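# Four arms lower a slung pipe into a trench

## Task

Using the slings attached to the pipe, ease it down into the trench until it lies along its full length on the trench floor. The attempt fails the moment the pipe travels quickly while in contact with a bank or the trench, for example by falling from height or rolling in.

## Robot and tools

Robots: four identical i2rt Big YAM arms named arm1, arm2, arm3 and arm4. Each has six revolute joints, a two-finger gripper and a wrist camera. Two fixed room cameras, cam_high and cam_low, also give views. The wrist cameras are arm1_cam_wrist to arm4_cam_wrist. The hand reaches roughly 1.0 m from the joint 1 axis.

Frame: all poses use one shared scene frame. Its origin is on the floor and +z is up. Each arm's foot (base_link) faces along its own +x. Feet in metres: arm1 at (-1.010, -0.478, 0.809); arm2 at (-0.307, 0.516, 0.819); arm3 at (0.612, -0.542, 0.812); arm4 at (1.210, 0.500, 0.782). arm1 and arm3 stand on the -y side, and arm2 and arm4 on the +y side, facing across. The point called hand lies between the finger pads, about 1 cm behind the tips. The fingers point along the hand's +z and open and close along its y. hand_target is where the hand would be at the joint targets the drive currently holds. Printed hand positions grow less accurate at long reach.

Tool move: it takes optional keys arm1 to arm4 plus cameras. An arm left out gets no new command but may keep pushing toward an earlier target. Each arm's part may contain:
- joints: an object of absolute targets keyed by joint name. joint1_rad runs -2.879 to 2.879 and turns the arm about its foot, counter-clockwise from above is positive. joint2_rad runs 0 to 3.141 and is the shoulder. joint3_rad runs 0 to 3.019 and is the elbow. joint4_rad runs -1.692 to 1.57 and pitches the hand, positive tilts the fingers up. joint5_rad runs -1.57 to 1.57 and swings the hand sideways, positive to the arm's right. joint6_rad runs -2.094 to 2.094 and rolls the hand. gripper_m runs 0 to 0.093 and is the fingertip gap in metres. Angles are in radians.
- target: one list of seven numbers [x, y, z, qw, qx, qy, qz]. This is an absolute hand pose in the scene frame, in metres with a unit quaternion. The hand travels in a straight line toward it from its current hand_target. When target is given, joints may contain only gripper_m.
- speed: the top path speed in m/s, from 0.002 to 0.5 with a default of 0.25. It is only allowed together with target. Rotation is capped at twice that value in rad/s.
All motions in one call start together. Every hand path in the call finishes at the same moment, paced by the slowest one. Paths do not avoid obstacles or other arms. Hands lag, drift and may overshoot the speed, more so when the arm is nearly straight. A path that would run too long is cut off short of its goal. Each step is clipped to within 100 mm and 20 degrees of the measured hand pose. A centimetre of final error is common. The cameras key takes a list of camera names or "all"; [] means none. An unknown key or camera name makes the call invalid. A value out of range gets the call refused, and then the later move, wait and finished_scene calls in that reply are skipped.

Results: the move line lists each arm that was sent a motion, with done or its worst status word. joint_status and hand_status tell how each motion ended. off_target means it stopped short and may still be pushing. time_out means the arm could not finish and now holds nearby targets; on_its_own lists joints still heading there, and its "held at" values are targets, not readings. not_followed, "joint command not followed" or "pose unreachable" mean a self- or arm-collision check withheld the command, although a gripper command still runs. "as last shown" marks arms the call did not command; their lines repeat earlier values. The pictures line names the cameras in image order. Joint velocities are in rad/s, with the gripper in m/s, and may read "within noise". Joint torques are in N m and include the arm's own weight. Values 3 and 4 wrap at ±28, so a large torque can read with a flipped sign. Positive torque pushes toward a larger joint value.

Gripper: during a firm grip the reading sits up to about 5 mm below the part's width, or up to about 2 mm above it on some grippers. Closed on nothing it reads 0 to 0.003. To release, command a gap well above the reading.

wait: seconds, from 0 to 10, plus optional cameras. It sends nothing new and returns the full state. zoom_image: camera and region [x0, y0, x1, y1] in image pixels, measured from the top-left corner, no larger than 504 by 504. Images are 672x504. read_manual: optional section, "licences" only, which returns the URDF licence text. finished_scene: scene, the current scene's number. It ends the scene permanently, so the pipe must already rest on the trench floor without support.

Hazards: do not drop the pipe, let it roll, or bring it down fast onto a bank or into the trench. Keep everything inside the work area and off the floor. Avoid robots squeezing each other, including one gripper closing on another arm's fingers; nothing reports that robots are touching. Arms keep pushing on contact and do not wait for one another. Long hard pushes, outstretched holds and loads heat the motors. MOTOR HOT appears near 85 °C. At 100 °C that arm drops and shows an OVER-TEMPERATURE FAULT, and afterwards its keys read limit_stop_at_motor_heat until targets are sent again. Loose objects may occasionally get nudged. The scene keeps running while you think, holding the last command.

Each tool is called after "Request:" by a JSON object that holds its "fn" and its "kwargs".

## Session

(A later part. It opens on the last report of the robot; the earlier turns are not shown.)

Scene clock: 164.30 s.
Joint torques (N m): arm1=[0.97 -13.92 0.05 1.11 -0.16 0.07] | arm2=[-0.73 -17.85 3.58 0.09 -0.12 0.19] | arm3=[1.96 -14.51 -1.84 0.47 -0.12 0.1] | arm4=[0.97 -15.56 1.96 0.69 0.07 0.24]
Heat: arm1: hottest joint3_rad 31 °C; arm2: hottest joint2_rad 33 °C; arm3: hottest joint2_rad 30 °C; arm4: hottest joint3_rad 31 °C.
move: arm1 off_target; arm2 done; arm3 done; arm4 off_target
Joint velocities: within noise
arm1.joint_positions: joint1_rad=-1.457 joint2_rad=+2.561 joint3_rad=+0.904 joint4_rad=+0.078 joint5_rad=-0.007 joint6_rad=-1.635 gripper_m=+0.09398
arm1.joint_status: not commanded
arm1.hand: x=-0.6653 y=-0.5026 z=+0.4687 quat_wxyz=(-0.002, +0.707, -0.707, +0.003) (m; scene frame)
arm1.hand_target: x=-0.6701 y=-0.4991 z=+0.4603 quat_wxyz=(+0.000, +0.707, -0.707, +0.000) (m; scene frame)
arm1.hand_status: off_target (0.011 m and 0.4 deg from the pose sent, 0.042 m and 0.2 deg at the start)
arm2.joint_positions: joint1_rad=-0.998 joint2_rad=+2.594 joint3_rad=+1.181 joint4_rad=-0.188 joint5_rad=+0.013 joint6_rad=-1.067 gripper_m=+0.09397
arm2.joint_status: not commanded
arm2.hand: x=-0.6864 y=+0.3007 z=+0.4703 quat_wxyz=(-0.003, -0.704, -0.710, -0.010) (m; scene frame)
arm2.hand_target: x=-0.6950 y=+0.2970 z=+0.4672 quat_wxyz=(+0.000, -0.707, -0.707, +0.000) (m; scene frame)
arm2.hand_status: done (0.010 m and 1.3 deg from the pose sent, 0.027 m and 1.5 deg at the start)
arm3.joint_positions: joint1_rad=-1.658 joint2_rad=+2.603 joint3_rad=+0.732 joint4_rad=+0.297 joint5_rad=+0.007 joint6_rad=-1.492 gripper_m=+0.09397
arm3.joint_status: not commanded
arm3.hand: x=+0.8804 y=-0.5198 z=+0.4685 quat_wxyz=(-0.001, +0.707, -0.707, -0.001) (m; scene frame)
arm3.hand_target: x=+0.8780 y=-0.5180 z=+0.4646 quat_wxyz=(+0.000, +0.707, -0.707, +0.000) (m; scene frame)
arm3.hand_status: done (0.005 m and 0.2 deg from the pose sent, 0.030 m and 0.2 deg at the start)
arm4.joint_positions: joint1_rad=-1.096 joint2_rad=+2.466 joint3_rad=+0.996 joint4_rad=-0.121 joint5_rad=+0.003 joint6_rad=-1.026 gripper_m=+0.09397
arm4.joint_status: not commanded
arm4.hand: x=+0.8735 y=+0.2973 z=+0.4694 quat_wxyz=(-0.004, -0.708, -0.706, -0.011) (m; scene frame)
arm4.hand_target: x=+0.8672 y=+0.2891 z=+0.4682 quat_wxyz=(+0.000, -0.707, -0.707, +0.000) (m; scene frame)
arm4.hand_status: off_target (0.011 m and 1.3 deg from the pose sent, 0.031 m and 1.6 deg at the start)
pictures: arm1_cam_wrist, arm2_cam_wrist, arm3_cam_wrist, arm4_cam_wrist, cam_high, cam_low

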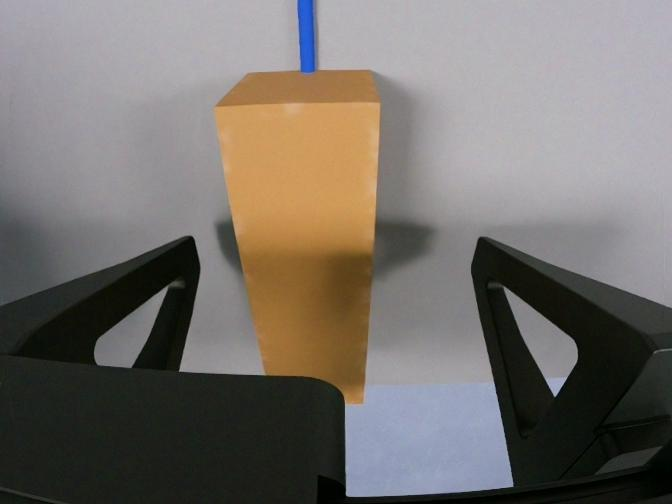

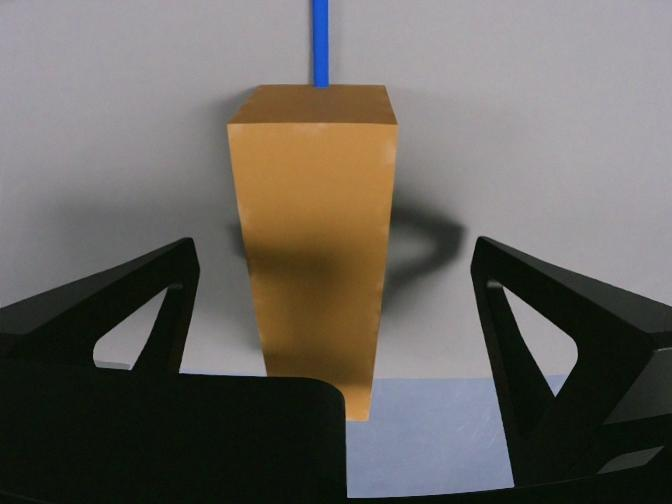

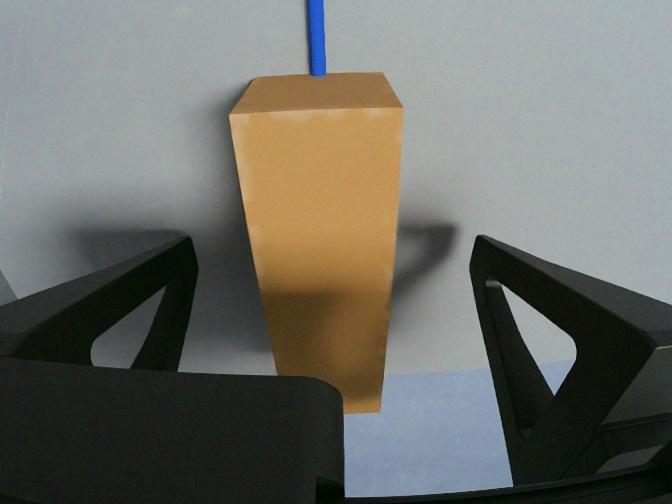

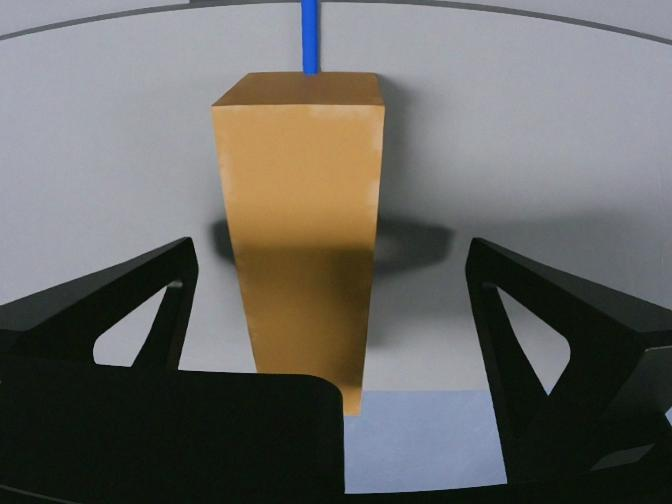

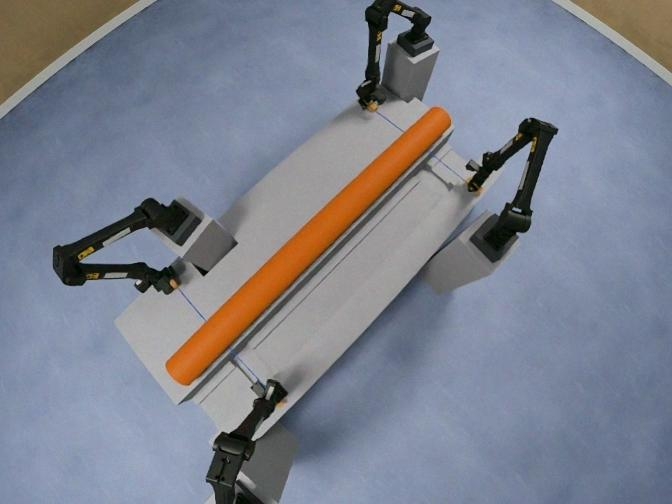

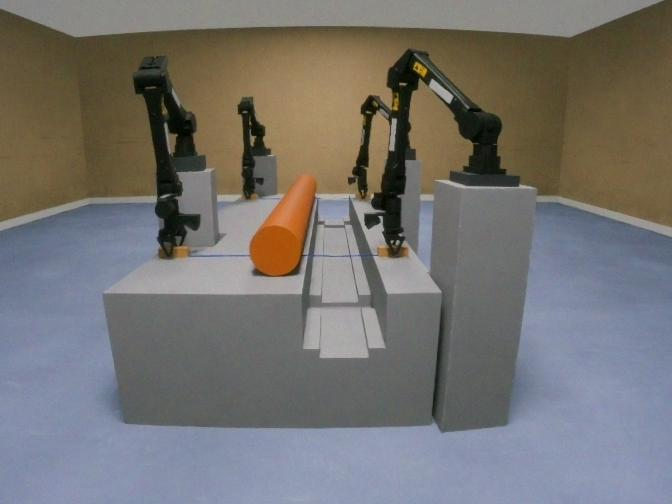

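Request:
{"fn": "move", "kwargs": {"arm1": {"target": [-0.678, -0.494, 0.459, 0, 0.7071, -0.7071, 0], "speed": 0.05, "joints": {"gripper_m": 0.065}}, "arm2": {"target": [-0.689, 0.293, 0.464, 0, 0.7071, 0.7071, 0], "speed": 0.05, "joints": {"gripper_m": 0.065}}, "arm3": {"target": [0.875, -0.516, 0.463, 0, 0.7071, -0.7071, 0], "speed": 0.05, "joints": {"gripper_m": 0.065}}, "arm4": {"target": [0.874, 0.283, 0.466, 0, 0.7071, 0.7071, 0], "speed": 0.05, "joints": {"gripper_m": 0.065}}}}

Request:
{"fn": "move", "kwargs": {"arm1": {"joints": {"gripper_m": 0.025}}, "arm2": {"joints": {"gripper_m": 0.025}}, "arm3": {"joints": {"gripper_m": 0.025}}, "arm4": {"joints": {"gripper_m": 0.025}}}}

Scene clock: 176.57 s.
Joint torques (N m): arm1=[0.5 -13.63 -1.11 0.85 -0.12 0.07] | arm2=[0.38 -17.55 3.19 0.03 -0.12 0.18] | arm3=[2.02 -14.39 -2.1 0.42 -0.12 0.09] | arm4=[0.91 -15.33 1.62 0.66 0.07 0.31]
Heat: arm1: hottest joint2_rad 31 °C; arm2: hottest joint2_rad 32 °C; arm3: hottest joint2_rad 30 °C; arm4: hottest joint3_rad 30 °C.
move: arm1 off_target; arm2 done; arm3 done; arm4 done
Joint velocities: within noise
arm1.joint_positions: joint1_rad=-1.443 joint2_rad=+2.561 joint3_rad=+0.899 joint4_rad=+0.101 joint5_rad=-0.007 joint6_rad=-1.622 gripper_m=+0.06510
arm1.joint_status: all done
arm1.hand: x=-0.6625 y=-0.4978 z=+0.4688 quat_wxyz=(-0.008, +0.708, -0.707, +0.009) (m; scene frame)
arm1.hand_target: x=-0.6780 y=-0.4942 z=+0.4597 quat_wxyz=(+0.000, +0.707, -0.707, +0.000) (m; scene frame)
arm1.hand_status: off_target (0.019 m and 1.4 deg from the pose sent, 0.018 m and 0.4 deg at the start)
arm2.joint_positions: joint1_rad=-0.998 joint2_rad=+2.598 joint3_rad=+1.181 joint4_rad=-0.177 joint5_rad=+0.013 joint6_rad=-1.055 gripper_m=+0.06507
arm2.joint_status: all done
arm2.hand: x=-0.6872 y=+0.3002 z=+0.4688 quat_wxyz=(-0.002, -0.709, -0.705, -0.006) (m; scene frame)
arm2.hand_target: x=-0.6889 y=+0.2930 z=+0.4641 quat_wxyz=(+0.000, -0.707, -0.707, +0.000) (m; scene frame)
arm2.hand_status: done (0.009 m and 0.8 deg from the pose sent, 0.010 m and 1.3 deg at the start)
arm3.joint_positions: joint1_rad=-1.650 joint2_rad=+2.608 joint3_rad=+0.732 joint4_rad=+0.307 joint5_rad=+0.007 joint6_rad=-1.483 gripper_m=+0.06510
arm3.joint_status: all done
arm3.hand: x=+0.8808 y=-0.5176 z=+0.4674 quat_wxyz=(-0.003, +0.707, -0.708, +0.001) (m; scene frame)
arm3.hand_target: x=+0.8750 y=-0.5161 z=+0.4632 quat_wxyz=(+0.000, +0.707, -0.707, +0.000) (m; scene frame)
arm3.hand_status: done (0.007 m and 0.4 deg from the pose sent, 0.009 m and 0.2 deg at the start)
arm4.joint_positions: joint1_rad=-1.072 joint2_rad=+2.468 joint3_rad=+0.996 joint4_rad=-0.111 joint5_rad=+0.003 joint6_rad=-1.012 gripper_m=+0.06511
arm4.joint_status: all done
arm4.hand: x=+0.8771 y=+0.2885 z=+0.4687 quat_wxyz=(-0.003, -0.705, -0.709, -0.007) (m; scene frame)
arm4.hand_target: x=+0.8741 y=+0.2830 z=+0.4662 quat_wxyz=(+0.000, -0.707, -0.707, +0.000) (m; scene frame)
arm4.hand_status: done (0.007 m and 0.9 deg from the pose sent, 0.015 m and 1.3 deg at the start)
pictures: arm1_cam_wrist, arm2_cam_wrist, arm3_cam_wrist, arm4_cam_wrist, cam_high, cam_low

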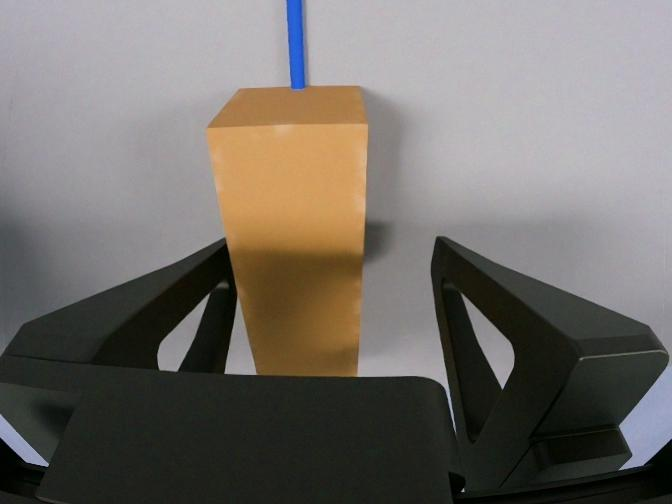

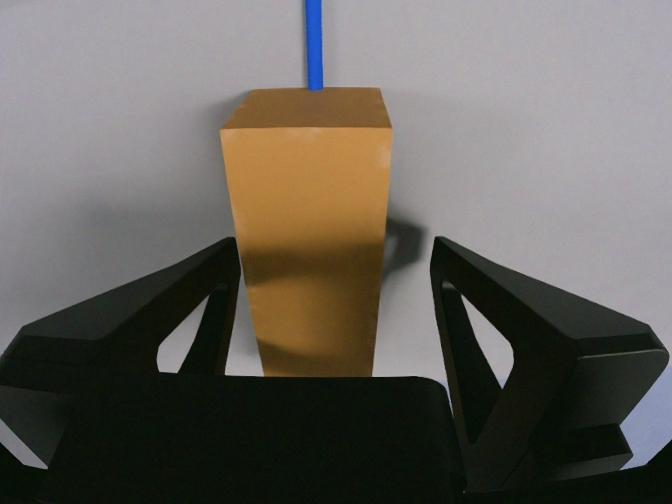

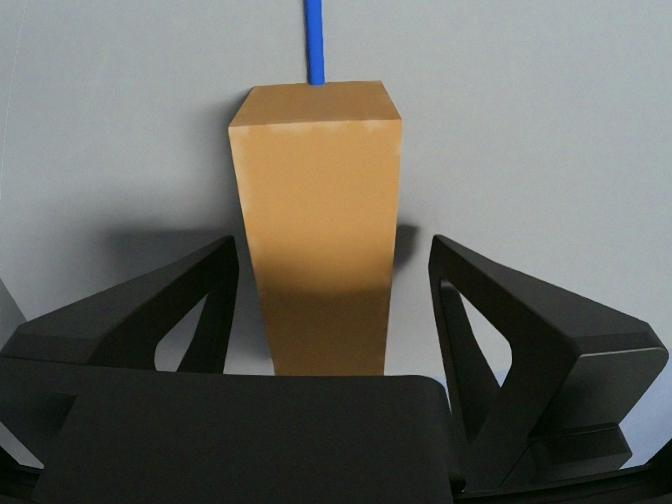

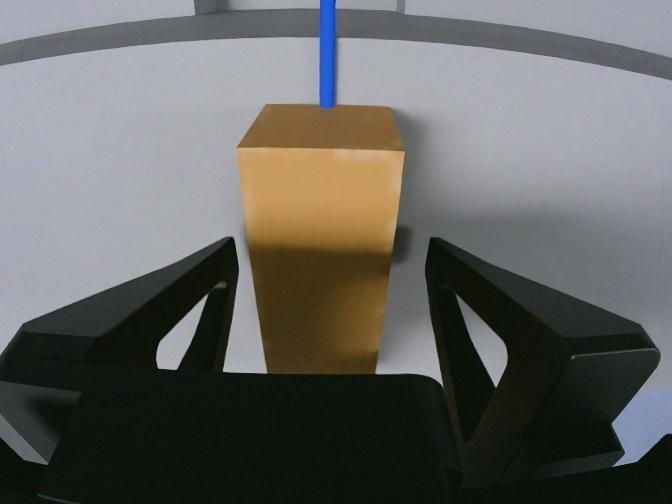

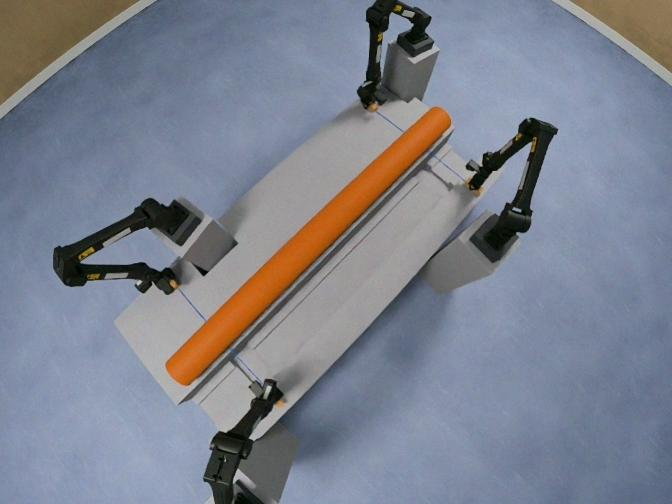

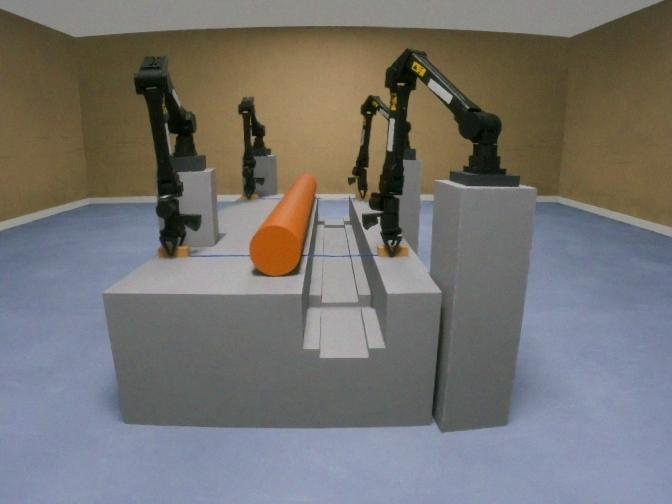

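Scene clock: 177.13 s.
Joint torques (N m): arm1=[0.85 -14.04 -1.02 1.06 -0.16 0.09] | arm2=[0.38 -17.55 3.08 0.05 -0.13 0.2] | arm3=[1.96 -14.27 -2.07 0.42 -0.14 0.09] | arm4=[0.85 -15.27 1.55 0.65 0.06 0.3]
Heat: arm1: hottest joint2_rad 31 °C; arm2: hottest joint2_rad 32 °C; arm3: hottest joint2_rad 30 °C; arm4: hottest joint3_rad 30 °C.
move: arm1 off_target; arm2 off_target; arm3 off_target; arm4 off_target
Joint velocities: within noise
arm1.joint_positions: joint1_rad=-1.443 joint2_rad=+2.562 joint3_rad=+0.897 joint4_rad=+0.102 joint5_rad=-0.007 joint6_rad=-1.621 gripper_m=+0.03393
arm1.joint_status: gripper_m off_target (ended at +0.03396, target +0.02500)
arm1.hand: x=-0.6643 y=-0.4977 z=+0.4686 quat_wxyz=(-0.007, +0.707, -0.707, +0.008) (m; scene frame)
arm1.hand_target: x=-0.6781 y=-0.4942 z=+0.4596 quat_wxyz=(+0.000, +0.707, -0.707, +0.000) (m; scene frame)
arm1.hand_status: not commanded
arm2.joint_positions: joint1_rad=-0.998 joint2_rad=+2.598 joint3_rad=+1.182 joint4_rad=-0.177 joint5_rad=+0.013 joint6_rad=-1.054 gripper_m=+0.03460
arm2.joint_status: gripper_m off_target (ended at +0.03463, target +0.02500)
arm2.hand: x=-0.6878 y=+0.2996 z=+0.4689 quat_wxyz=(-0.002, -0.709, -0.705, -0.006) (m; scene frame)
arm2.hand_target: x=-0.6889 y=+0.2930 z=+0.4642 quat_wxyz=(+0.000, -0.707, -0.707, +0.000) (m; scene frame)
arm2.hand_status: not commanded
arm3.joint_positions: joint1_rad=-1.650 joint2_rad=+2.608 joint3_rad=+0.732 joint4_rad=+0.308 joint5_rad=+0.007 joint6_rad=-1.482 gripper_m=+0.03492
arm3.joint_status: gripper_m off_target (ended at +0.03495, target +0.02500)
arm3.hand: x=+0.8809 y=-0.5177 z=+0.4673 quat_wxyz=(-0.004, +0.706, -0.708, +0.002) (m; scene frame)
arm3.hand_target: x=+0.8749 y=-0.5161 z=+0.4631 quat_wxyz=(+0.000, +0.707, -0.707, +0.000) (m; scene frame)
arm3.hand_status: not commanded
arm4.joint_positions: joint1_rad=-1.072 joint2_rad=+2.468 joint3_rad=+0.997 joint4_rad=-0.110 joint5_rad=+0.003 joint6_rad=-1.011 gripper_m=+0.03492
arm4.joint_status: gripper_m off_target (ended at +0.03494, target +0.02500)
arm4.hand: x=+0.8765 y=+0.2882 z=+0.4687 quat_wxyz=(-0.002, -0.706, -0.709, -0.006) (m; scene frame)
arm4.hand_target: x=+0.8740 y=+0.2830 z=+0.4662 quat_wxyz=(+0.000, -0.707, -0.707, +0.000) (m; scene frame)
arm4.hand_status: not commanded
pictures: arm1_cam_wrist, arm2_cam_wrist, arm3_cam_wrist, arm4_cam_wrist, cam_high, cam_low

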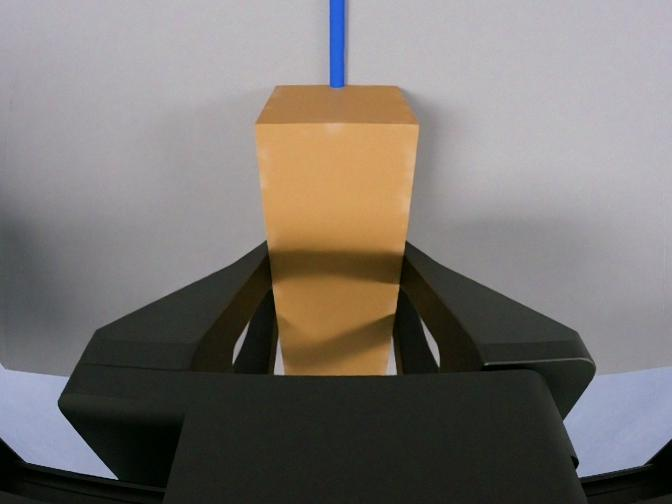

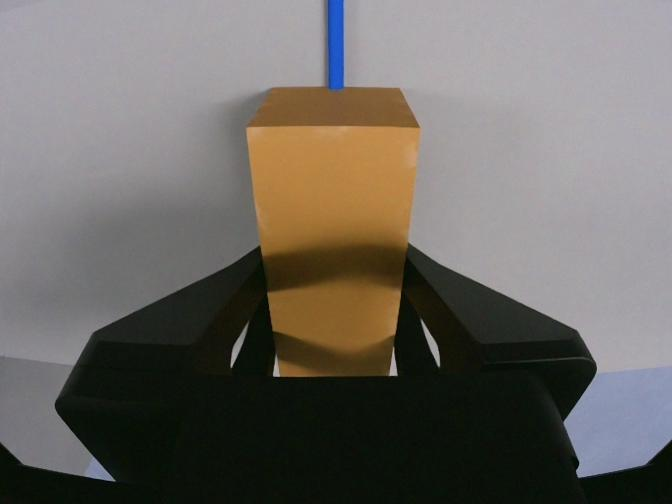

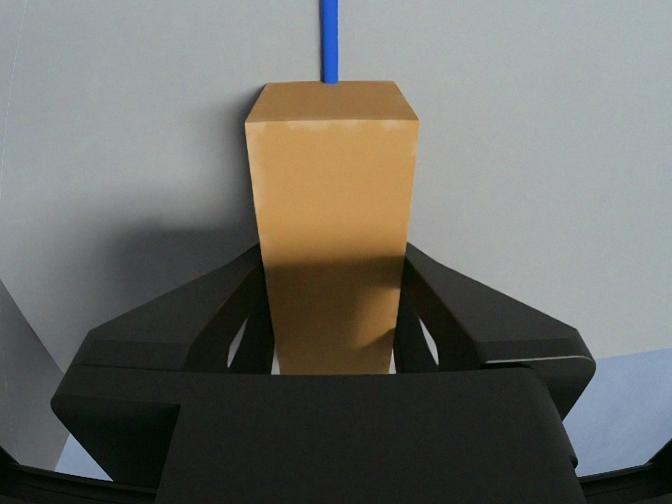

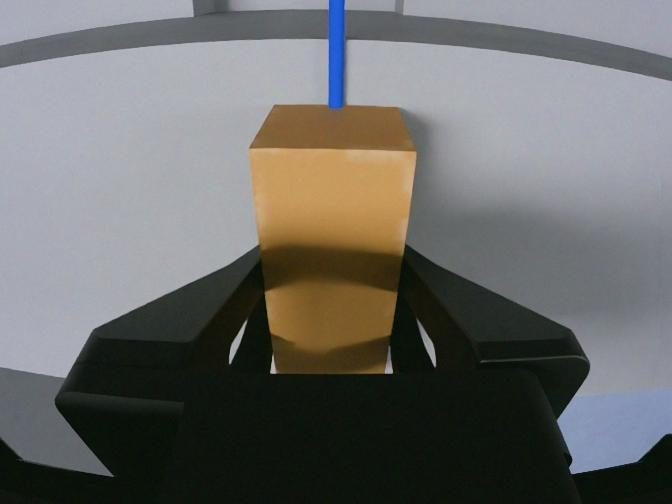

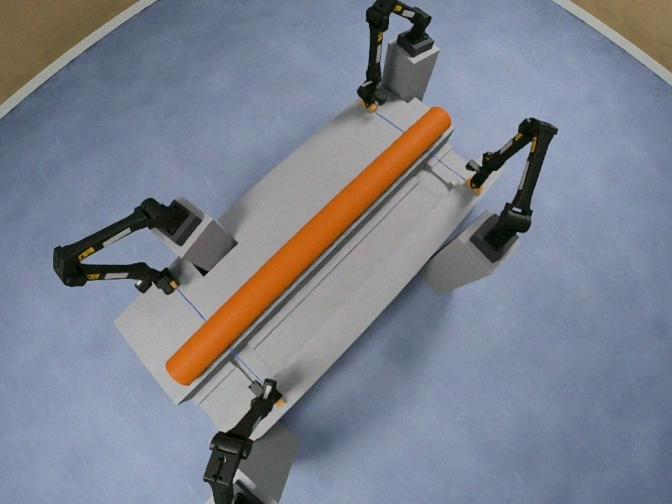

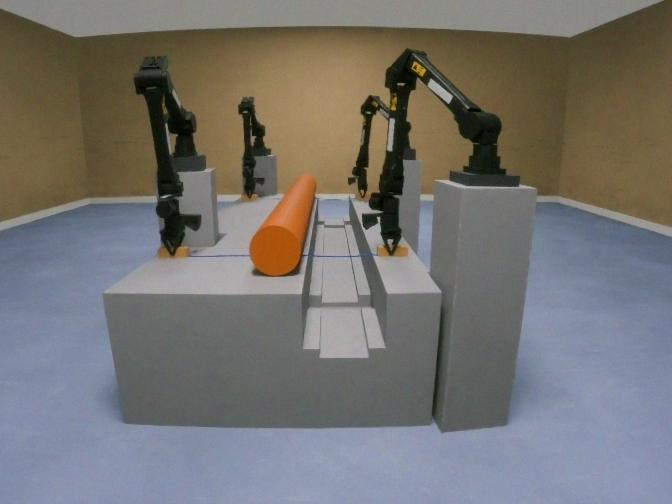

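Request:
{"fn": "zoom_image", "kwargs": {"camera": "arm4_cam_wrist", "region": [100, 0, 500, 120]}}

Request:
{"fn": "zoom_image", "kwargs": {"camera": "cam_high", "region": [120, 220, 320, 420]}}

Request:
{"fn": "zoom_image", "kwargs": {"camera": "cam_high", "region": [350, 80, 530, 240]}}

Scaled by 1.260 from the camera's 672x504 image, which has a finer 960x720 frame.

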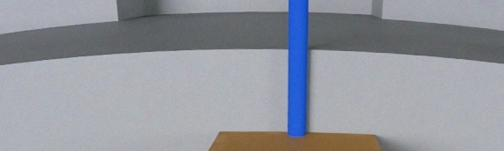

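Scaled by 2.520.

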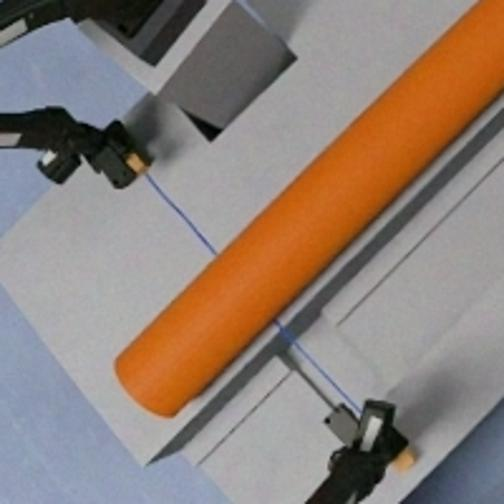

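Scaled by 2.800.

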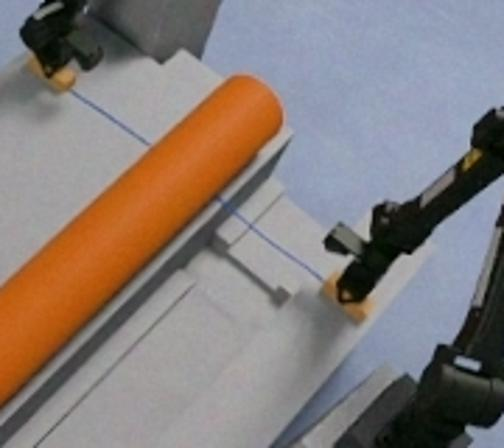

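Request:
{"fn": "move", "kwargs": {"arm1": {"target": [-0.675, -0.33, 0.70, 0, 0.7071, -0.7071, 0], "speed": 0.08}, "arm2": {"target": [-0.682, 0.11, 0.70, 0, 0.7071, 0.7071, 0], "speed": 0.08}, "arm3": {"target": [0.879, -0.33, 0.70, 0, 0.7071, -0.7071, 0], "speed": 0.08}, "arm4": {"target": [0.878, 0.11, 0.70, 0, 0.7071, 0.7071, 0], "speed": 0.08}}}

Scene clock: 209.93 s.
Joint torques (N m): arm1=[0.62 -14.68 5.71 0.06 -0.13 0.06] | arm2=[0.32 -21.95 10.19 -0.95 -0.18 0.21] | arm3=[1.73 -15.5 4.62 -0.44 -0.3 0.12] | arm4=[0.85 -19.66 8.12 -0.34 0.01 0.3]
Heat: arm1: hottest joint2_rad 32 °C; arm2: hottest joint2_rad 32 °C; arm3: hottest joint2_rad 31 °C; arm4: hottest joint3_rad 30 °C.
move: arm1 off_target; arm2 off_target; arm3 off_target; arm4 off_target
Joint velocities: within noise
arm1.joint_positions: joint1_rad=-0.984 joint2_rad=+1.873 joint3_rad=+0.731 joint4_rad=-0.467 joint5_rad=-0.013 joint6_rad=-1.165 gripper_m=+0.03393
arm1.joint_status: not commanded
arm1.hand: x=-0.6893 y=-0.3390 z=+0.6907 quat_wxyz=(+0.014, +0.708, -0.706, -0.005) (m; scene frame)
arm1.hand_target: x=-0.6752 y=-0.3301 z=+0.7001 quat_wxyz=(+0.000, +0.707, -0.707, +0.000) (m; scene frame)
arm1.hand_status: off_target (0.019 m and 1.7 deg from the pose sent, 0.286 m and 1.2 deg at the start)
arm2.joint_positions: joint1_rad=-0.695 joint2_rad=+2.202 joint3_rad=+1.317 joint4_rad=-0.744 joint5_rad=+0.011 joint6_rad=-0.751 gripper_m=+0.03461
arm2.joint_status: not commanded
arm2.hand: x=-0.6709 y=+0.1312 z=+0.6817 quat_wxyz=(+0.001, -0.708, -0.706, -0.022) (m; scene frame)
arm2.hand_target: x=-0.6814 y=+0.1106 z=+0.7003 quat_wxyz=(+0.000, -0.707, -0.707, +0.000) (m; scene frame)
arm2.hand_status: off_target (0.030 m and 2.6 deg from the pose sent, 0.299 m and 0.7 deg at the start)
arm3.joint_positions: joint1_rad=-1.068 joint2_rad=+1.845 joint3_rad=+0.665 joint4_rad=-0.425 joint5_rad=+0.008 joint6_rad=-0.904 gripper_m=+0.03492
arm3.joint_status: not commanded
arm3.hand: x=+0.8700 y=-0.3403 z=+0.6925 quat_wxyz=(+0.013, +0.708, -0.707, +0.000) (m; scene frame)
arm3.hand_target: x=+0.8789 y=-0.3301 z=+0.7000 quat_wxyz=(+0.000, +0.707, -0.707, +0.000) (m; scene frame)
arm3.hand_status: off_target (0.016 m and 1.5 deg from the pose sent, 0.299 m and 0.5 deg at the start)
arm4.joint_positions: joint1_rad=-0.778 joint2_rad=+2.048 joint3_rad=+1.168 joint4_rad=-0.746 joint5_rad=+0.005 joint6_rad=-0.717 gripper_m=+0.03492
arm4.joint_status: not commanded
arm4.hand: x=+0.8917 y=+0.1324 z=+0.6773 quat_wxyz=(+0.002, -0.705, -0.709, -0.028) (m; scene frame)
arm4.hand_target: x=+0.8786 y=+0.1107 z=+0.7005 quat_wxyz=(+0.000, -0.707, -0.707, +0.000) (m; scene frame)
arm4.hand_status: off_target (0.035 m and 3.2 deg from the pose sent, 0.292 m and 0.8 deg at the start)
pictures: arm1_cam_wrist, arm2_cam_wrist, arm3_cam_wrist, arm4_cam_wrist, cam_high, cam_low

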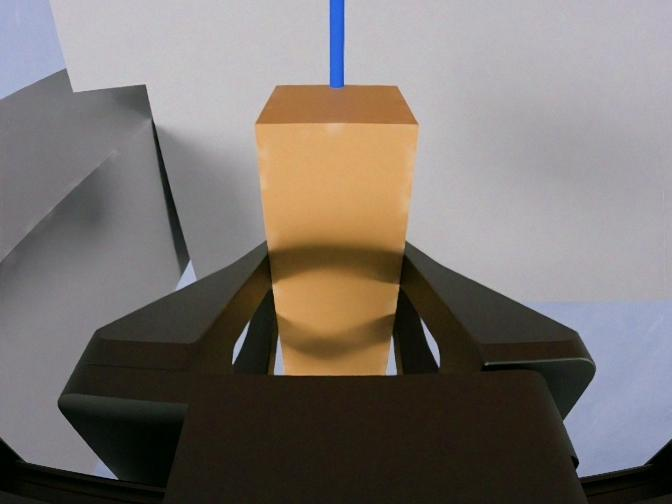

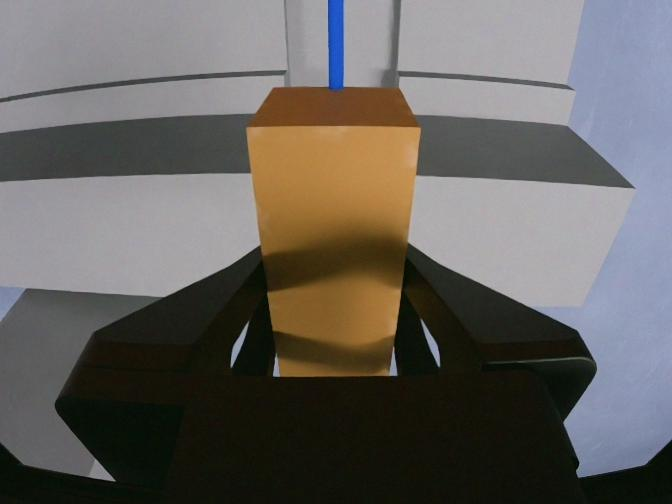

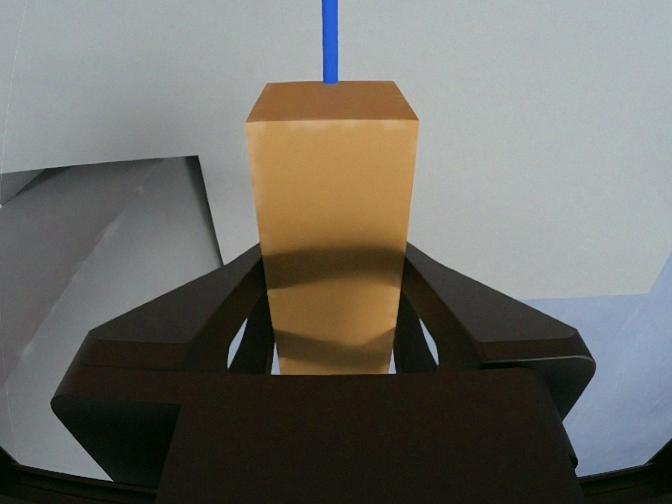

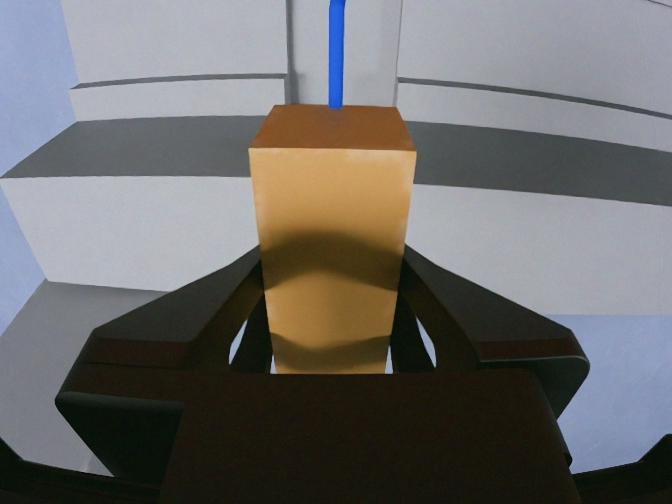

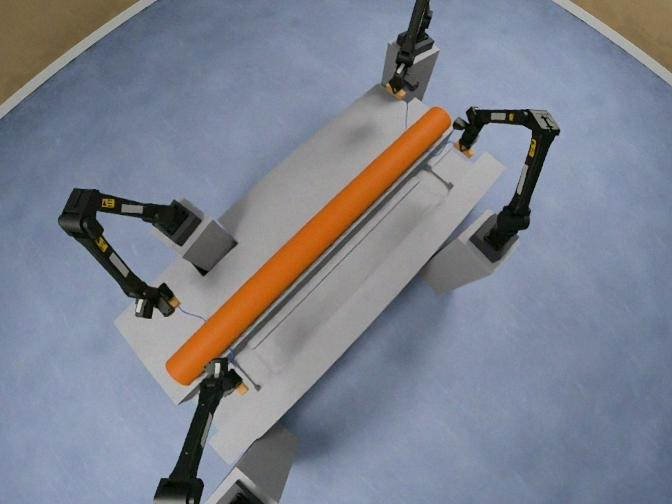

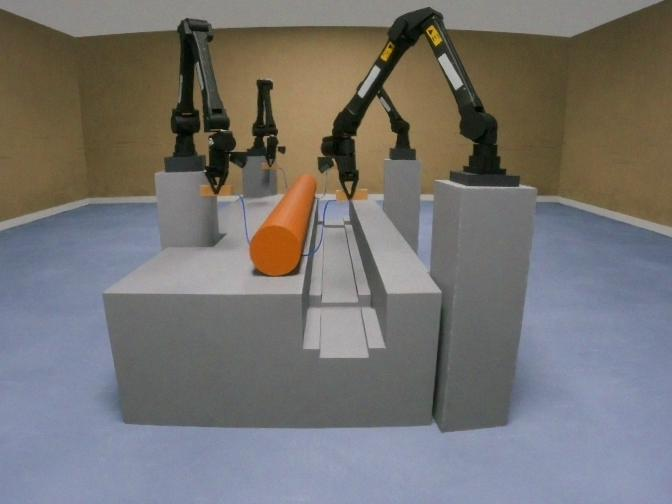

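Request:
{"fn": "move", "kwargs": {"arm1": {"target": [-0.665, -0.315, 0.79, 0, 0.7071, -0.7071, 0], "speed": 0.05}, "arm2": {"target": [-0.687, 0.085, 0.80, 0, 0.7071, 0.7071, 0], "speed": 0.05}, "arm3": {"target": [0.884, -0.315, 0.79, 0, 0.7071, -0.7071, 0], "speed": 0.05}, "arm4": {"target": [0.872, 0.082, 0.803, 0, 0.7071, 0.7071, 0], "speed": 0.05}}}

Scene clock: 221.73 s.
Joint torques (N m): arm1=[-0.73 -18.37 8.66 -1.01 -0.01 -0.07] | arm2=[0.03 -25 13.64 -1.44 -0.18 0.13] | arm3=[1.2 -18.32 7.76 -0.96 -0.3 0.01] | arm4=[0.44 -24 11.23 -1.06 0.01 0.18]
Heat: arm1: hottest joint2_rad 32 °C; arm2: hottest joint2_rad 33 °C; arm3: hottest joint2_rad 31 °C; arm4: hottest joint3_rad 31 °C.
move: arm1 off_target; arm2 off_target; arm3 off_target; arm4 off_target
Joint velocities: within noise
arm1.joint_positions: joint1_rad=-0.947 joint2_rad=+1.724 joint3_rad=+0.787 joint4_rad=-0.720 joint5_rad=-0.015 joint6_rad=-1.128 gripper_m=+0.03393
arm1.joint_status: not commanded
arm1.hand: x=-0.6932 y=-0.3254 z=+0.7535 quat_wxyz=(+0.037, +0.707, -0.706, -0.013) (m; scene frame)
arm1.hand_target: x=-0.6663 y=-0.3157 z=+0.7887 quat_wxyz=(+0.000, +0.707, -0.707, +0.000) (m; scene frame)
arm1.hand_status: off_target (0.047 m and 4.5 deg from the pose sent, 0.105 m and 1.7 deg at the start)
arm2.joint_positions: joint1_rad=-0.666 joint2_rad=+2.107 joint3_rad=+1.396 joint4_rad=-0.966 joint5_rad=+0.010 joint6_rad=-0.720 gripper_m=+0.03461
arm2.joint_status: not commanded
arm2.hand: x=-0.6657 y=+0.1151 z=+0.7547 quat_wxyz=(+0.003, -0.708, -0.704, -0.046) (m; scene frame)
arm2.hand_target: x=-0.6851 y=+0.0870 z=+0.8005 quat_wxyz=(+0.000, -0.707, -0.707, +0.000) (m; scene frame)
arm2.hand_status: off_target (0.058 m and 5.3 deg from the pose sent, 0.128 m and 2.5 deg at the start)
arm3.joint_positions: joint1_rad=-1.037 joint2_rad=+1.659 joint3_rad=+0.716 joint4_rad=-0.711 joint5_rad=+0.008 joint6_rad=-0.871 gripper_m=+0.03492
arm3.joint_status: not commanded
arm3.hand: x=+0.8633 y=-0.3333 z=+0.7623 quat_wxyz=(+0.038, +0.707, -0.707, -0.002) (m; scene frame)
arm3.hand_target: x=+0.8833 y=-0.3157 z=+0.7894 quat_wxyz=(+0.000, +0.707, -0.707, +0.000) (m; scene frame)
arm3.hand_status: off_target (0.039 m and 4.3 deg from the pose sent, 0.102 m and 1.5 deg at the start)
arm4.joint_positions: joint1_rad=-0.746 joint2_rad=+1.969 joint3_rad=+1.277 joint4_rad=-0.989 joint5_rad=+0.005 joint6_rad=-0.681 gripper_m=+0.03493
arm4.joint_status: not commanded
arm4.hand: x=+0.8955 y=+0.1130 z=+0.7468 quat_wxyz=(+0.006, -0.705, -0.707, -0.055) (m; scene frame)
arm4.hand_target: x=+0.8744 y=+0.0849 z=+0.8029 quat_wxyz=(+0.000, -0.707, -0.707, +0.000) (m; scene frame)
arm4.hand_status: off_target (0.068 m and 6.3 deg from the pose sent, 0.137 m and 3.2 deg at the start)
pictures: arm1_cam_wrist, arm2_cam_wrist, arm3_cam_wrist, arm4_cam_wrist, cam_high, cam_low

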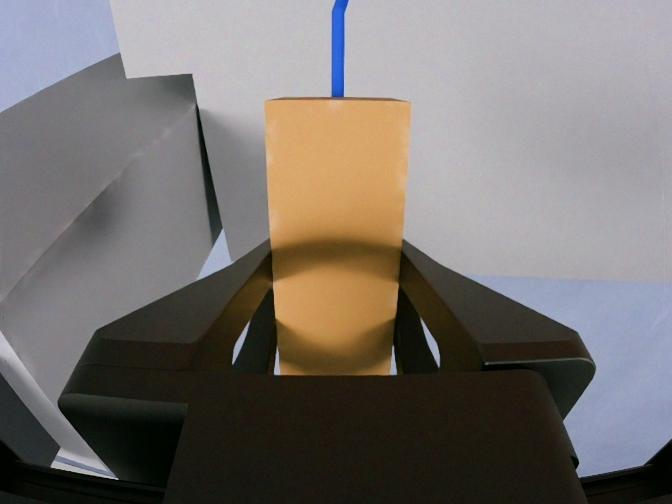

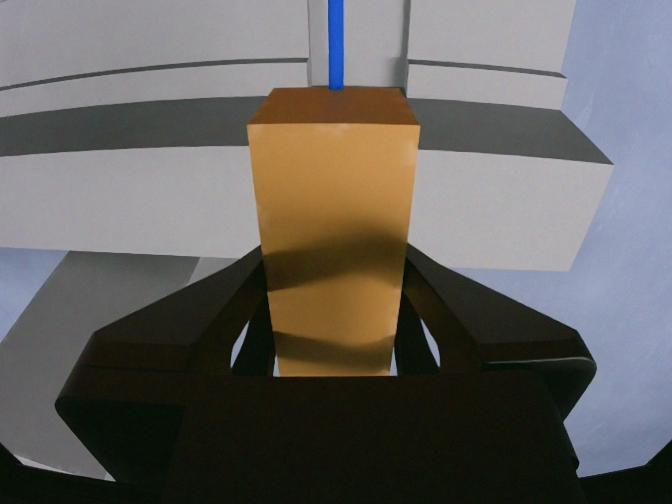

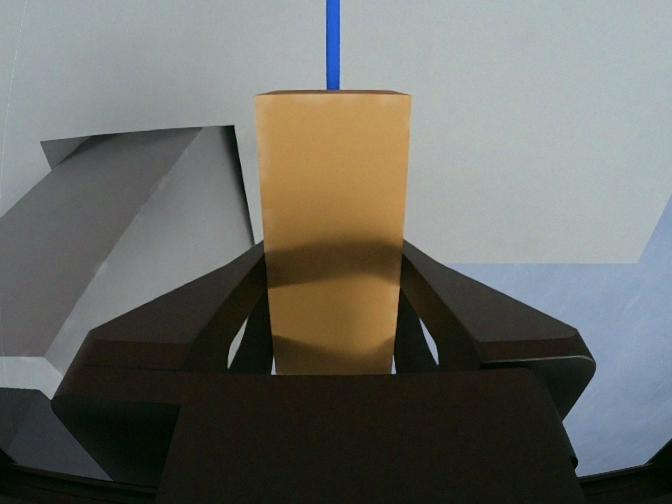

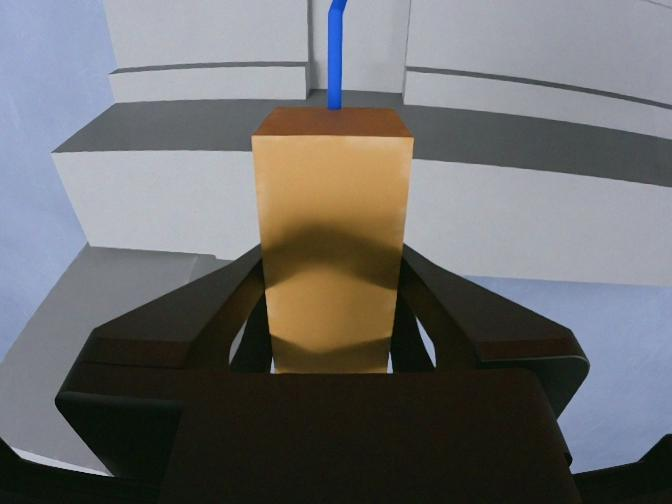

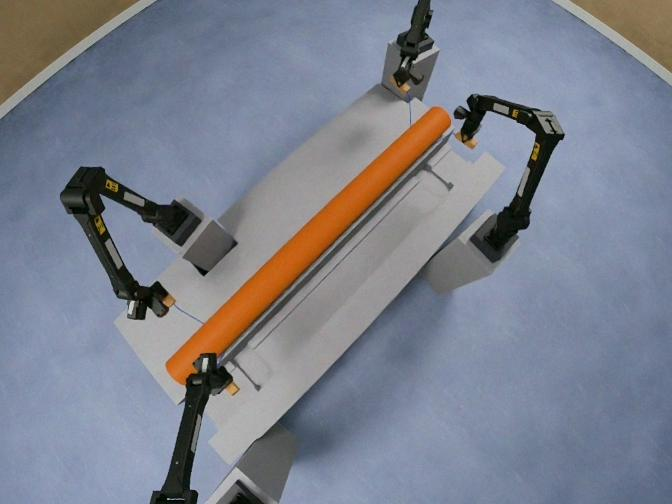

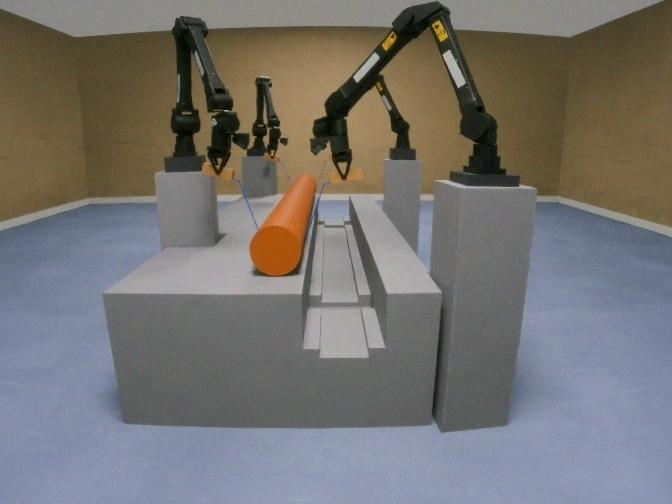

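Request:
{"fn": "move", "kwargs": {"arm1": {"target": [-0.65, -0.30, 0.84, 0, 0.7071, -0.7071, 0], "speed": 0.04}, "arm2": {"target": [-0.69, 0.06, 0.845, 0, 0.7071, 0.7071, 0], "speed": 0.04}, "arm3": {"target": [0.90, -0.295, 0.835, 0, 0.7071, -0.7071, 0], "speed": 0.04}, "arm4": {"target": [0.865, 0.06, 0.853, 0, 0.7071, 0.7071, 0], "speed": 0.04}, "cameras": ["cam_low", "cam_high", "arm1_cam_wrist", "arm4_cam_wrist"]}}

Scene clock: 228.70 s.
Joint torques (N m): arm1=[-0.91 -20.6 10.96 -1.42 0.04 -0.09] | arm2=[-0.56 -27.93 15.65 -2.51 -0.18 0.06] | arm3=[0.91 -20.95 9.46 -1.46 -0.17 0.01] | arm4=[0.21 -26.52 13.44 -2.09 0.03 0.13]
Heat: arm1: hottest joint2_rad 33 °C; arm2: hottest joint3_rad 35 °C; arm3: hottest joint2_rad 32 °C; arm4: hottest joint3_rad 33 °C.
move: arm1 off_target; arm2 off_target; arm3 off_target; arm4 off_target
Joint velocities: within noise
arm1.joint_positions: joint1_rad=-0.929 joint2_rad=+1.686 joint3_rad=+0.864 joint4_rad=-0.865 joint5_rad=-0.016 joint6_rad=-1.109 gripper_m=+0.03393
arm1.joint_status: not commanded
arm1.hand: x=-0.6853 y=-0.3136 z=+0.7867 quat_wxyz=(+0.051, +0.706, -0.706, -0.018) (m; scene frame)
arm1.hand_target: x=-0.6527 y=-0.3013 z=+0.8379 quat_wxyz=(+0.000, +0.707, -0.707, +0.001) (m; scene frame)
arm1.hand_status: off_target (0.065 m and 6.2 deg from the pose sent, 0.100 m and 4.5 deg at the start)
arm2.joint_positions: joint1_rad=-0.634 joint2_rad=+2.117 joint3_rad=+1.486 joint4_rad=-1.060 joint5_rad=+0.011 joint6_rad=-0.689 gripper_m=+0.03460
arm2.joint_status: not commanded
arm2.hand: x=-0.6645 y=+0.0903 z=+0.7766 quat_wxyz=(+0.006, -0.708, -0.704, -0.053) (m; scene frame)
arm2.hand_target: x=-0.6869 y=+0.0636 z=+0.8444 quat_wxyz=(+0.000, -0.707, -0.707, +0.001) (m; scene frame)
arm2.hand_status: off_target (0.079 m and 6.1 deg from the pose sent, 0.108 m and 5.3 deg at the start)
arm3.joint_positions: joint1_rad=-1.018 joint2_rad=+1.639 joint3_rad=+0.810 joint4_rad=-0.851 joint5_rad=+0.005 joint6_rad=-0.856 gripper_m=+0.03491
arm3.joint_status: not commanded
arm3.hand: x=+0.8738 y=-0.3151 z=+0.7925 quat_wxyz=(+0.050, +0.708, -0.705, -0.004) (m; scene frame)
arm3.hand_target: x=+0.8984 y=-0.2963 z=+0.8336 quat_wxyz=(+0.000, +0.707, -0.707, +0.000) (m; scene frame)
arm3.hand_status: off_target (0.054 m and 5.8 deg from the pose sent, 0.090 m and 4.3 deg at the start)
arm4.joint_positions: joint1_rad=-0.725 joint2_rad=+1.975 joint3_rad=+1.373 joint4_rad=-1.097 joint5_rad=+0.005 joint6_rad=-0.661 gripper_m=+0.03493
arm4.joint_status: not commanded
arm4.hand: x=+0.8921 y=+0.0921 z=+0.7736 quat_wxyz=(+0.008, -0.705, -0.707, -0.064) (m; scene frame)
arm4.hand_target: x=+0.8689 y=+0.0649 z=+0.8514 quat_wxyz=(+0.000, -0.707, -0.707, +0.001) (m; scene frame)
arm4.hand_status: off_target (0.090 m and 7.3 deg from the pose sent, 0.123 m and 6.3 deg at the start)
pictures: arm1_cam_wrist, arm4_cam_wrist, cam_high, cam_low

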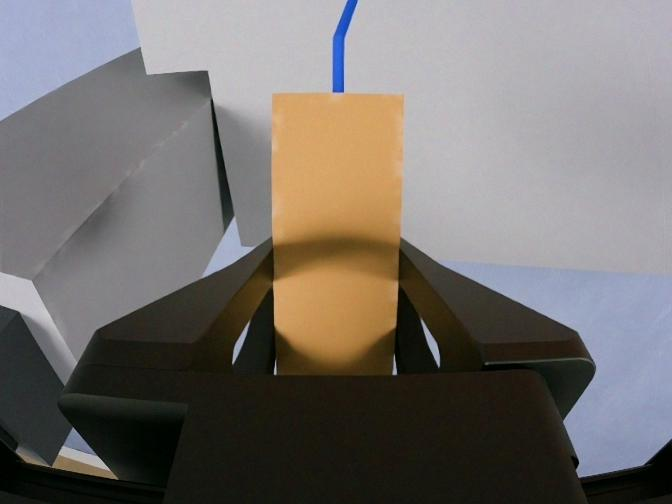

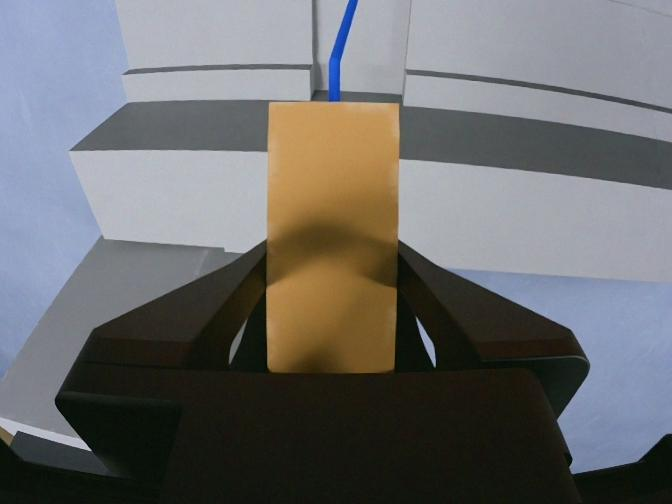

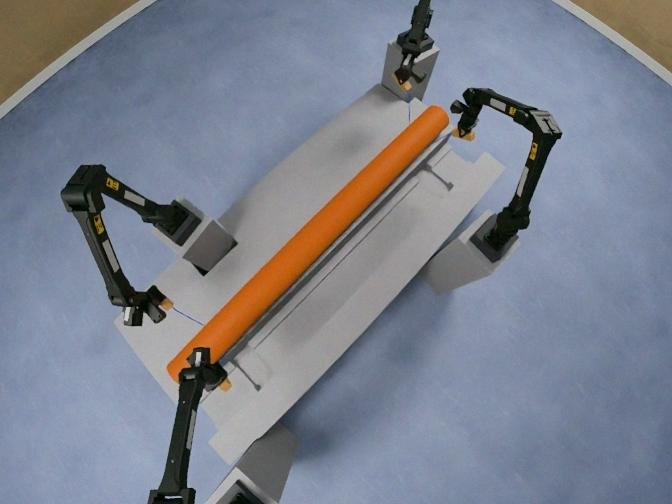

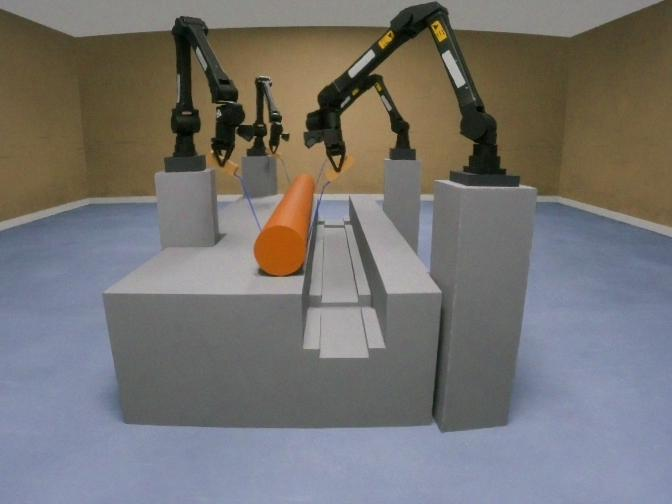

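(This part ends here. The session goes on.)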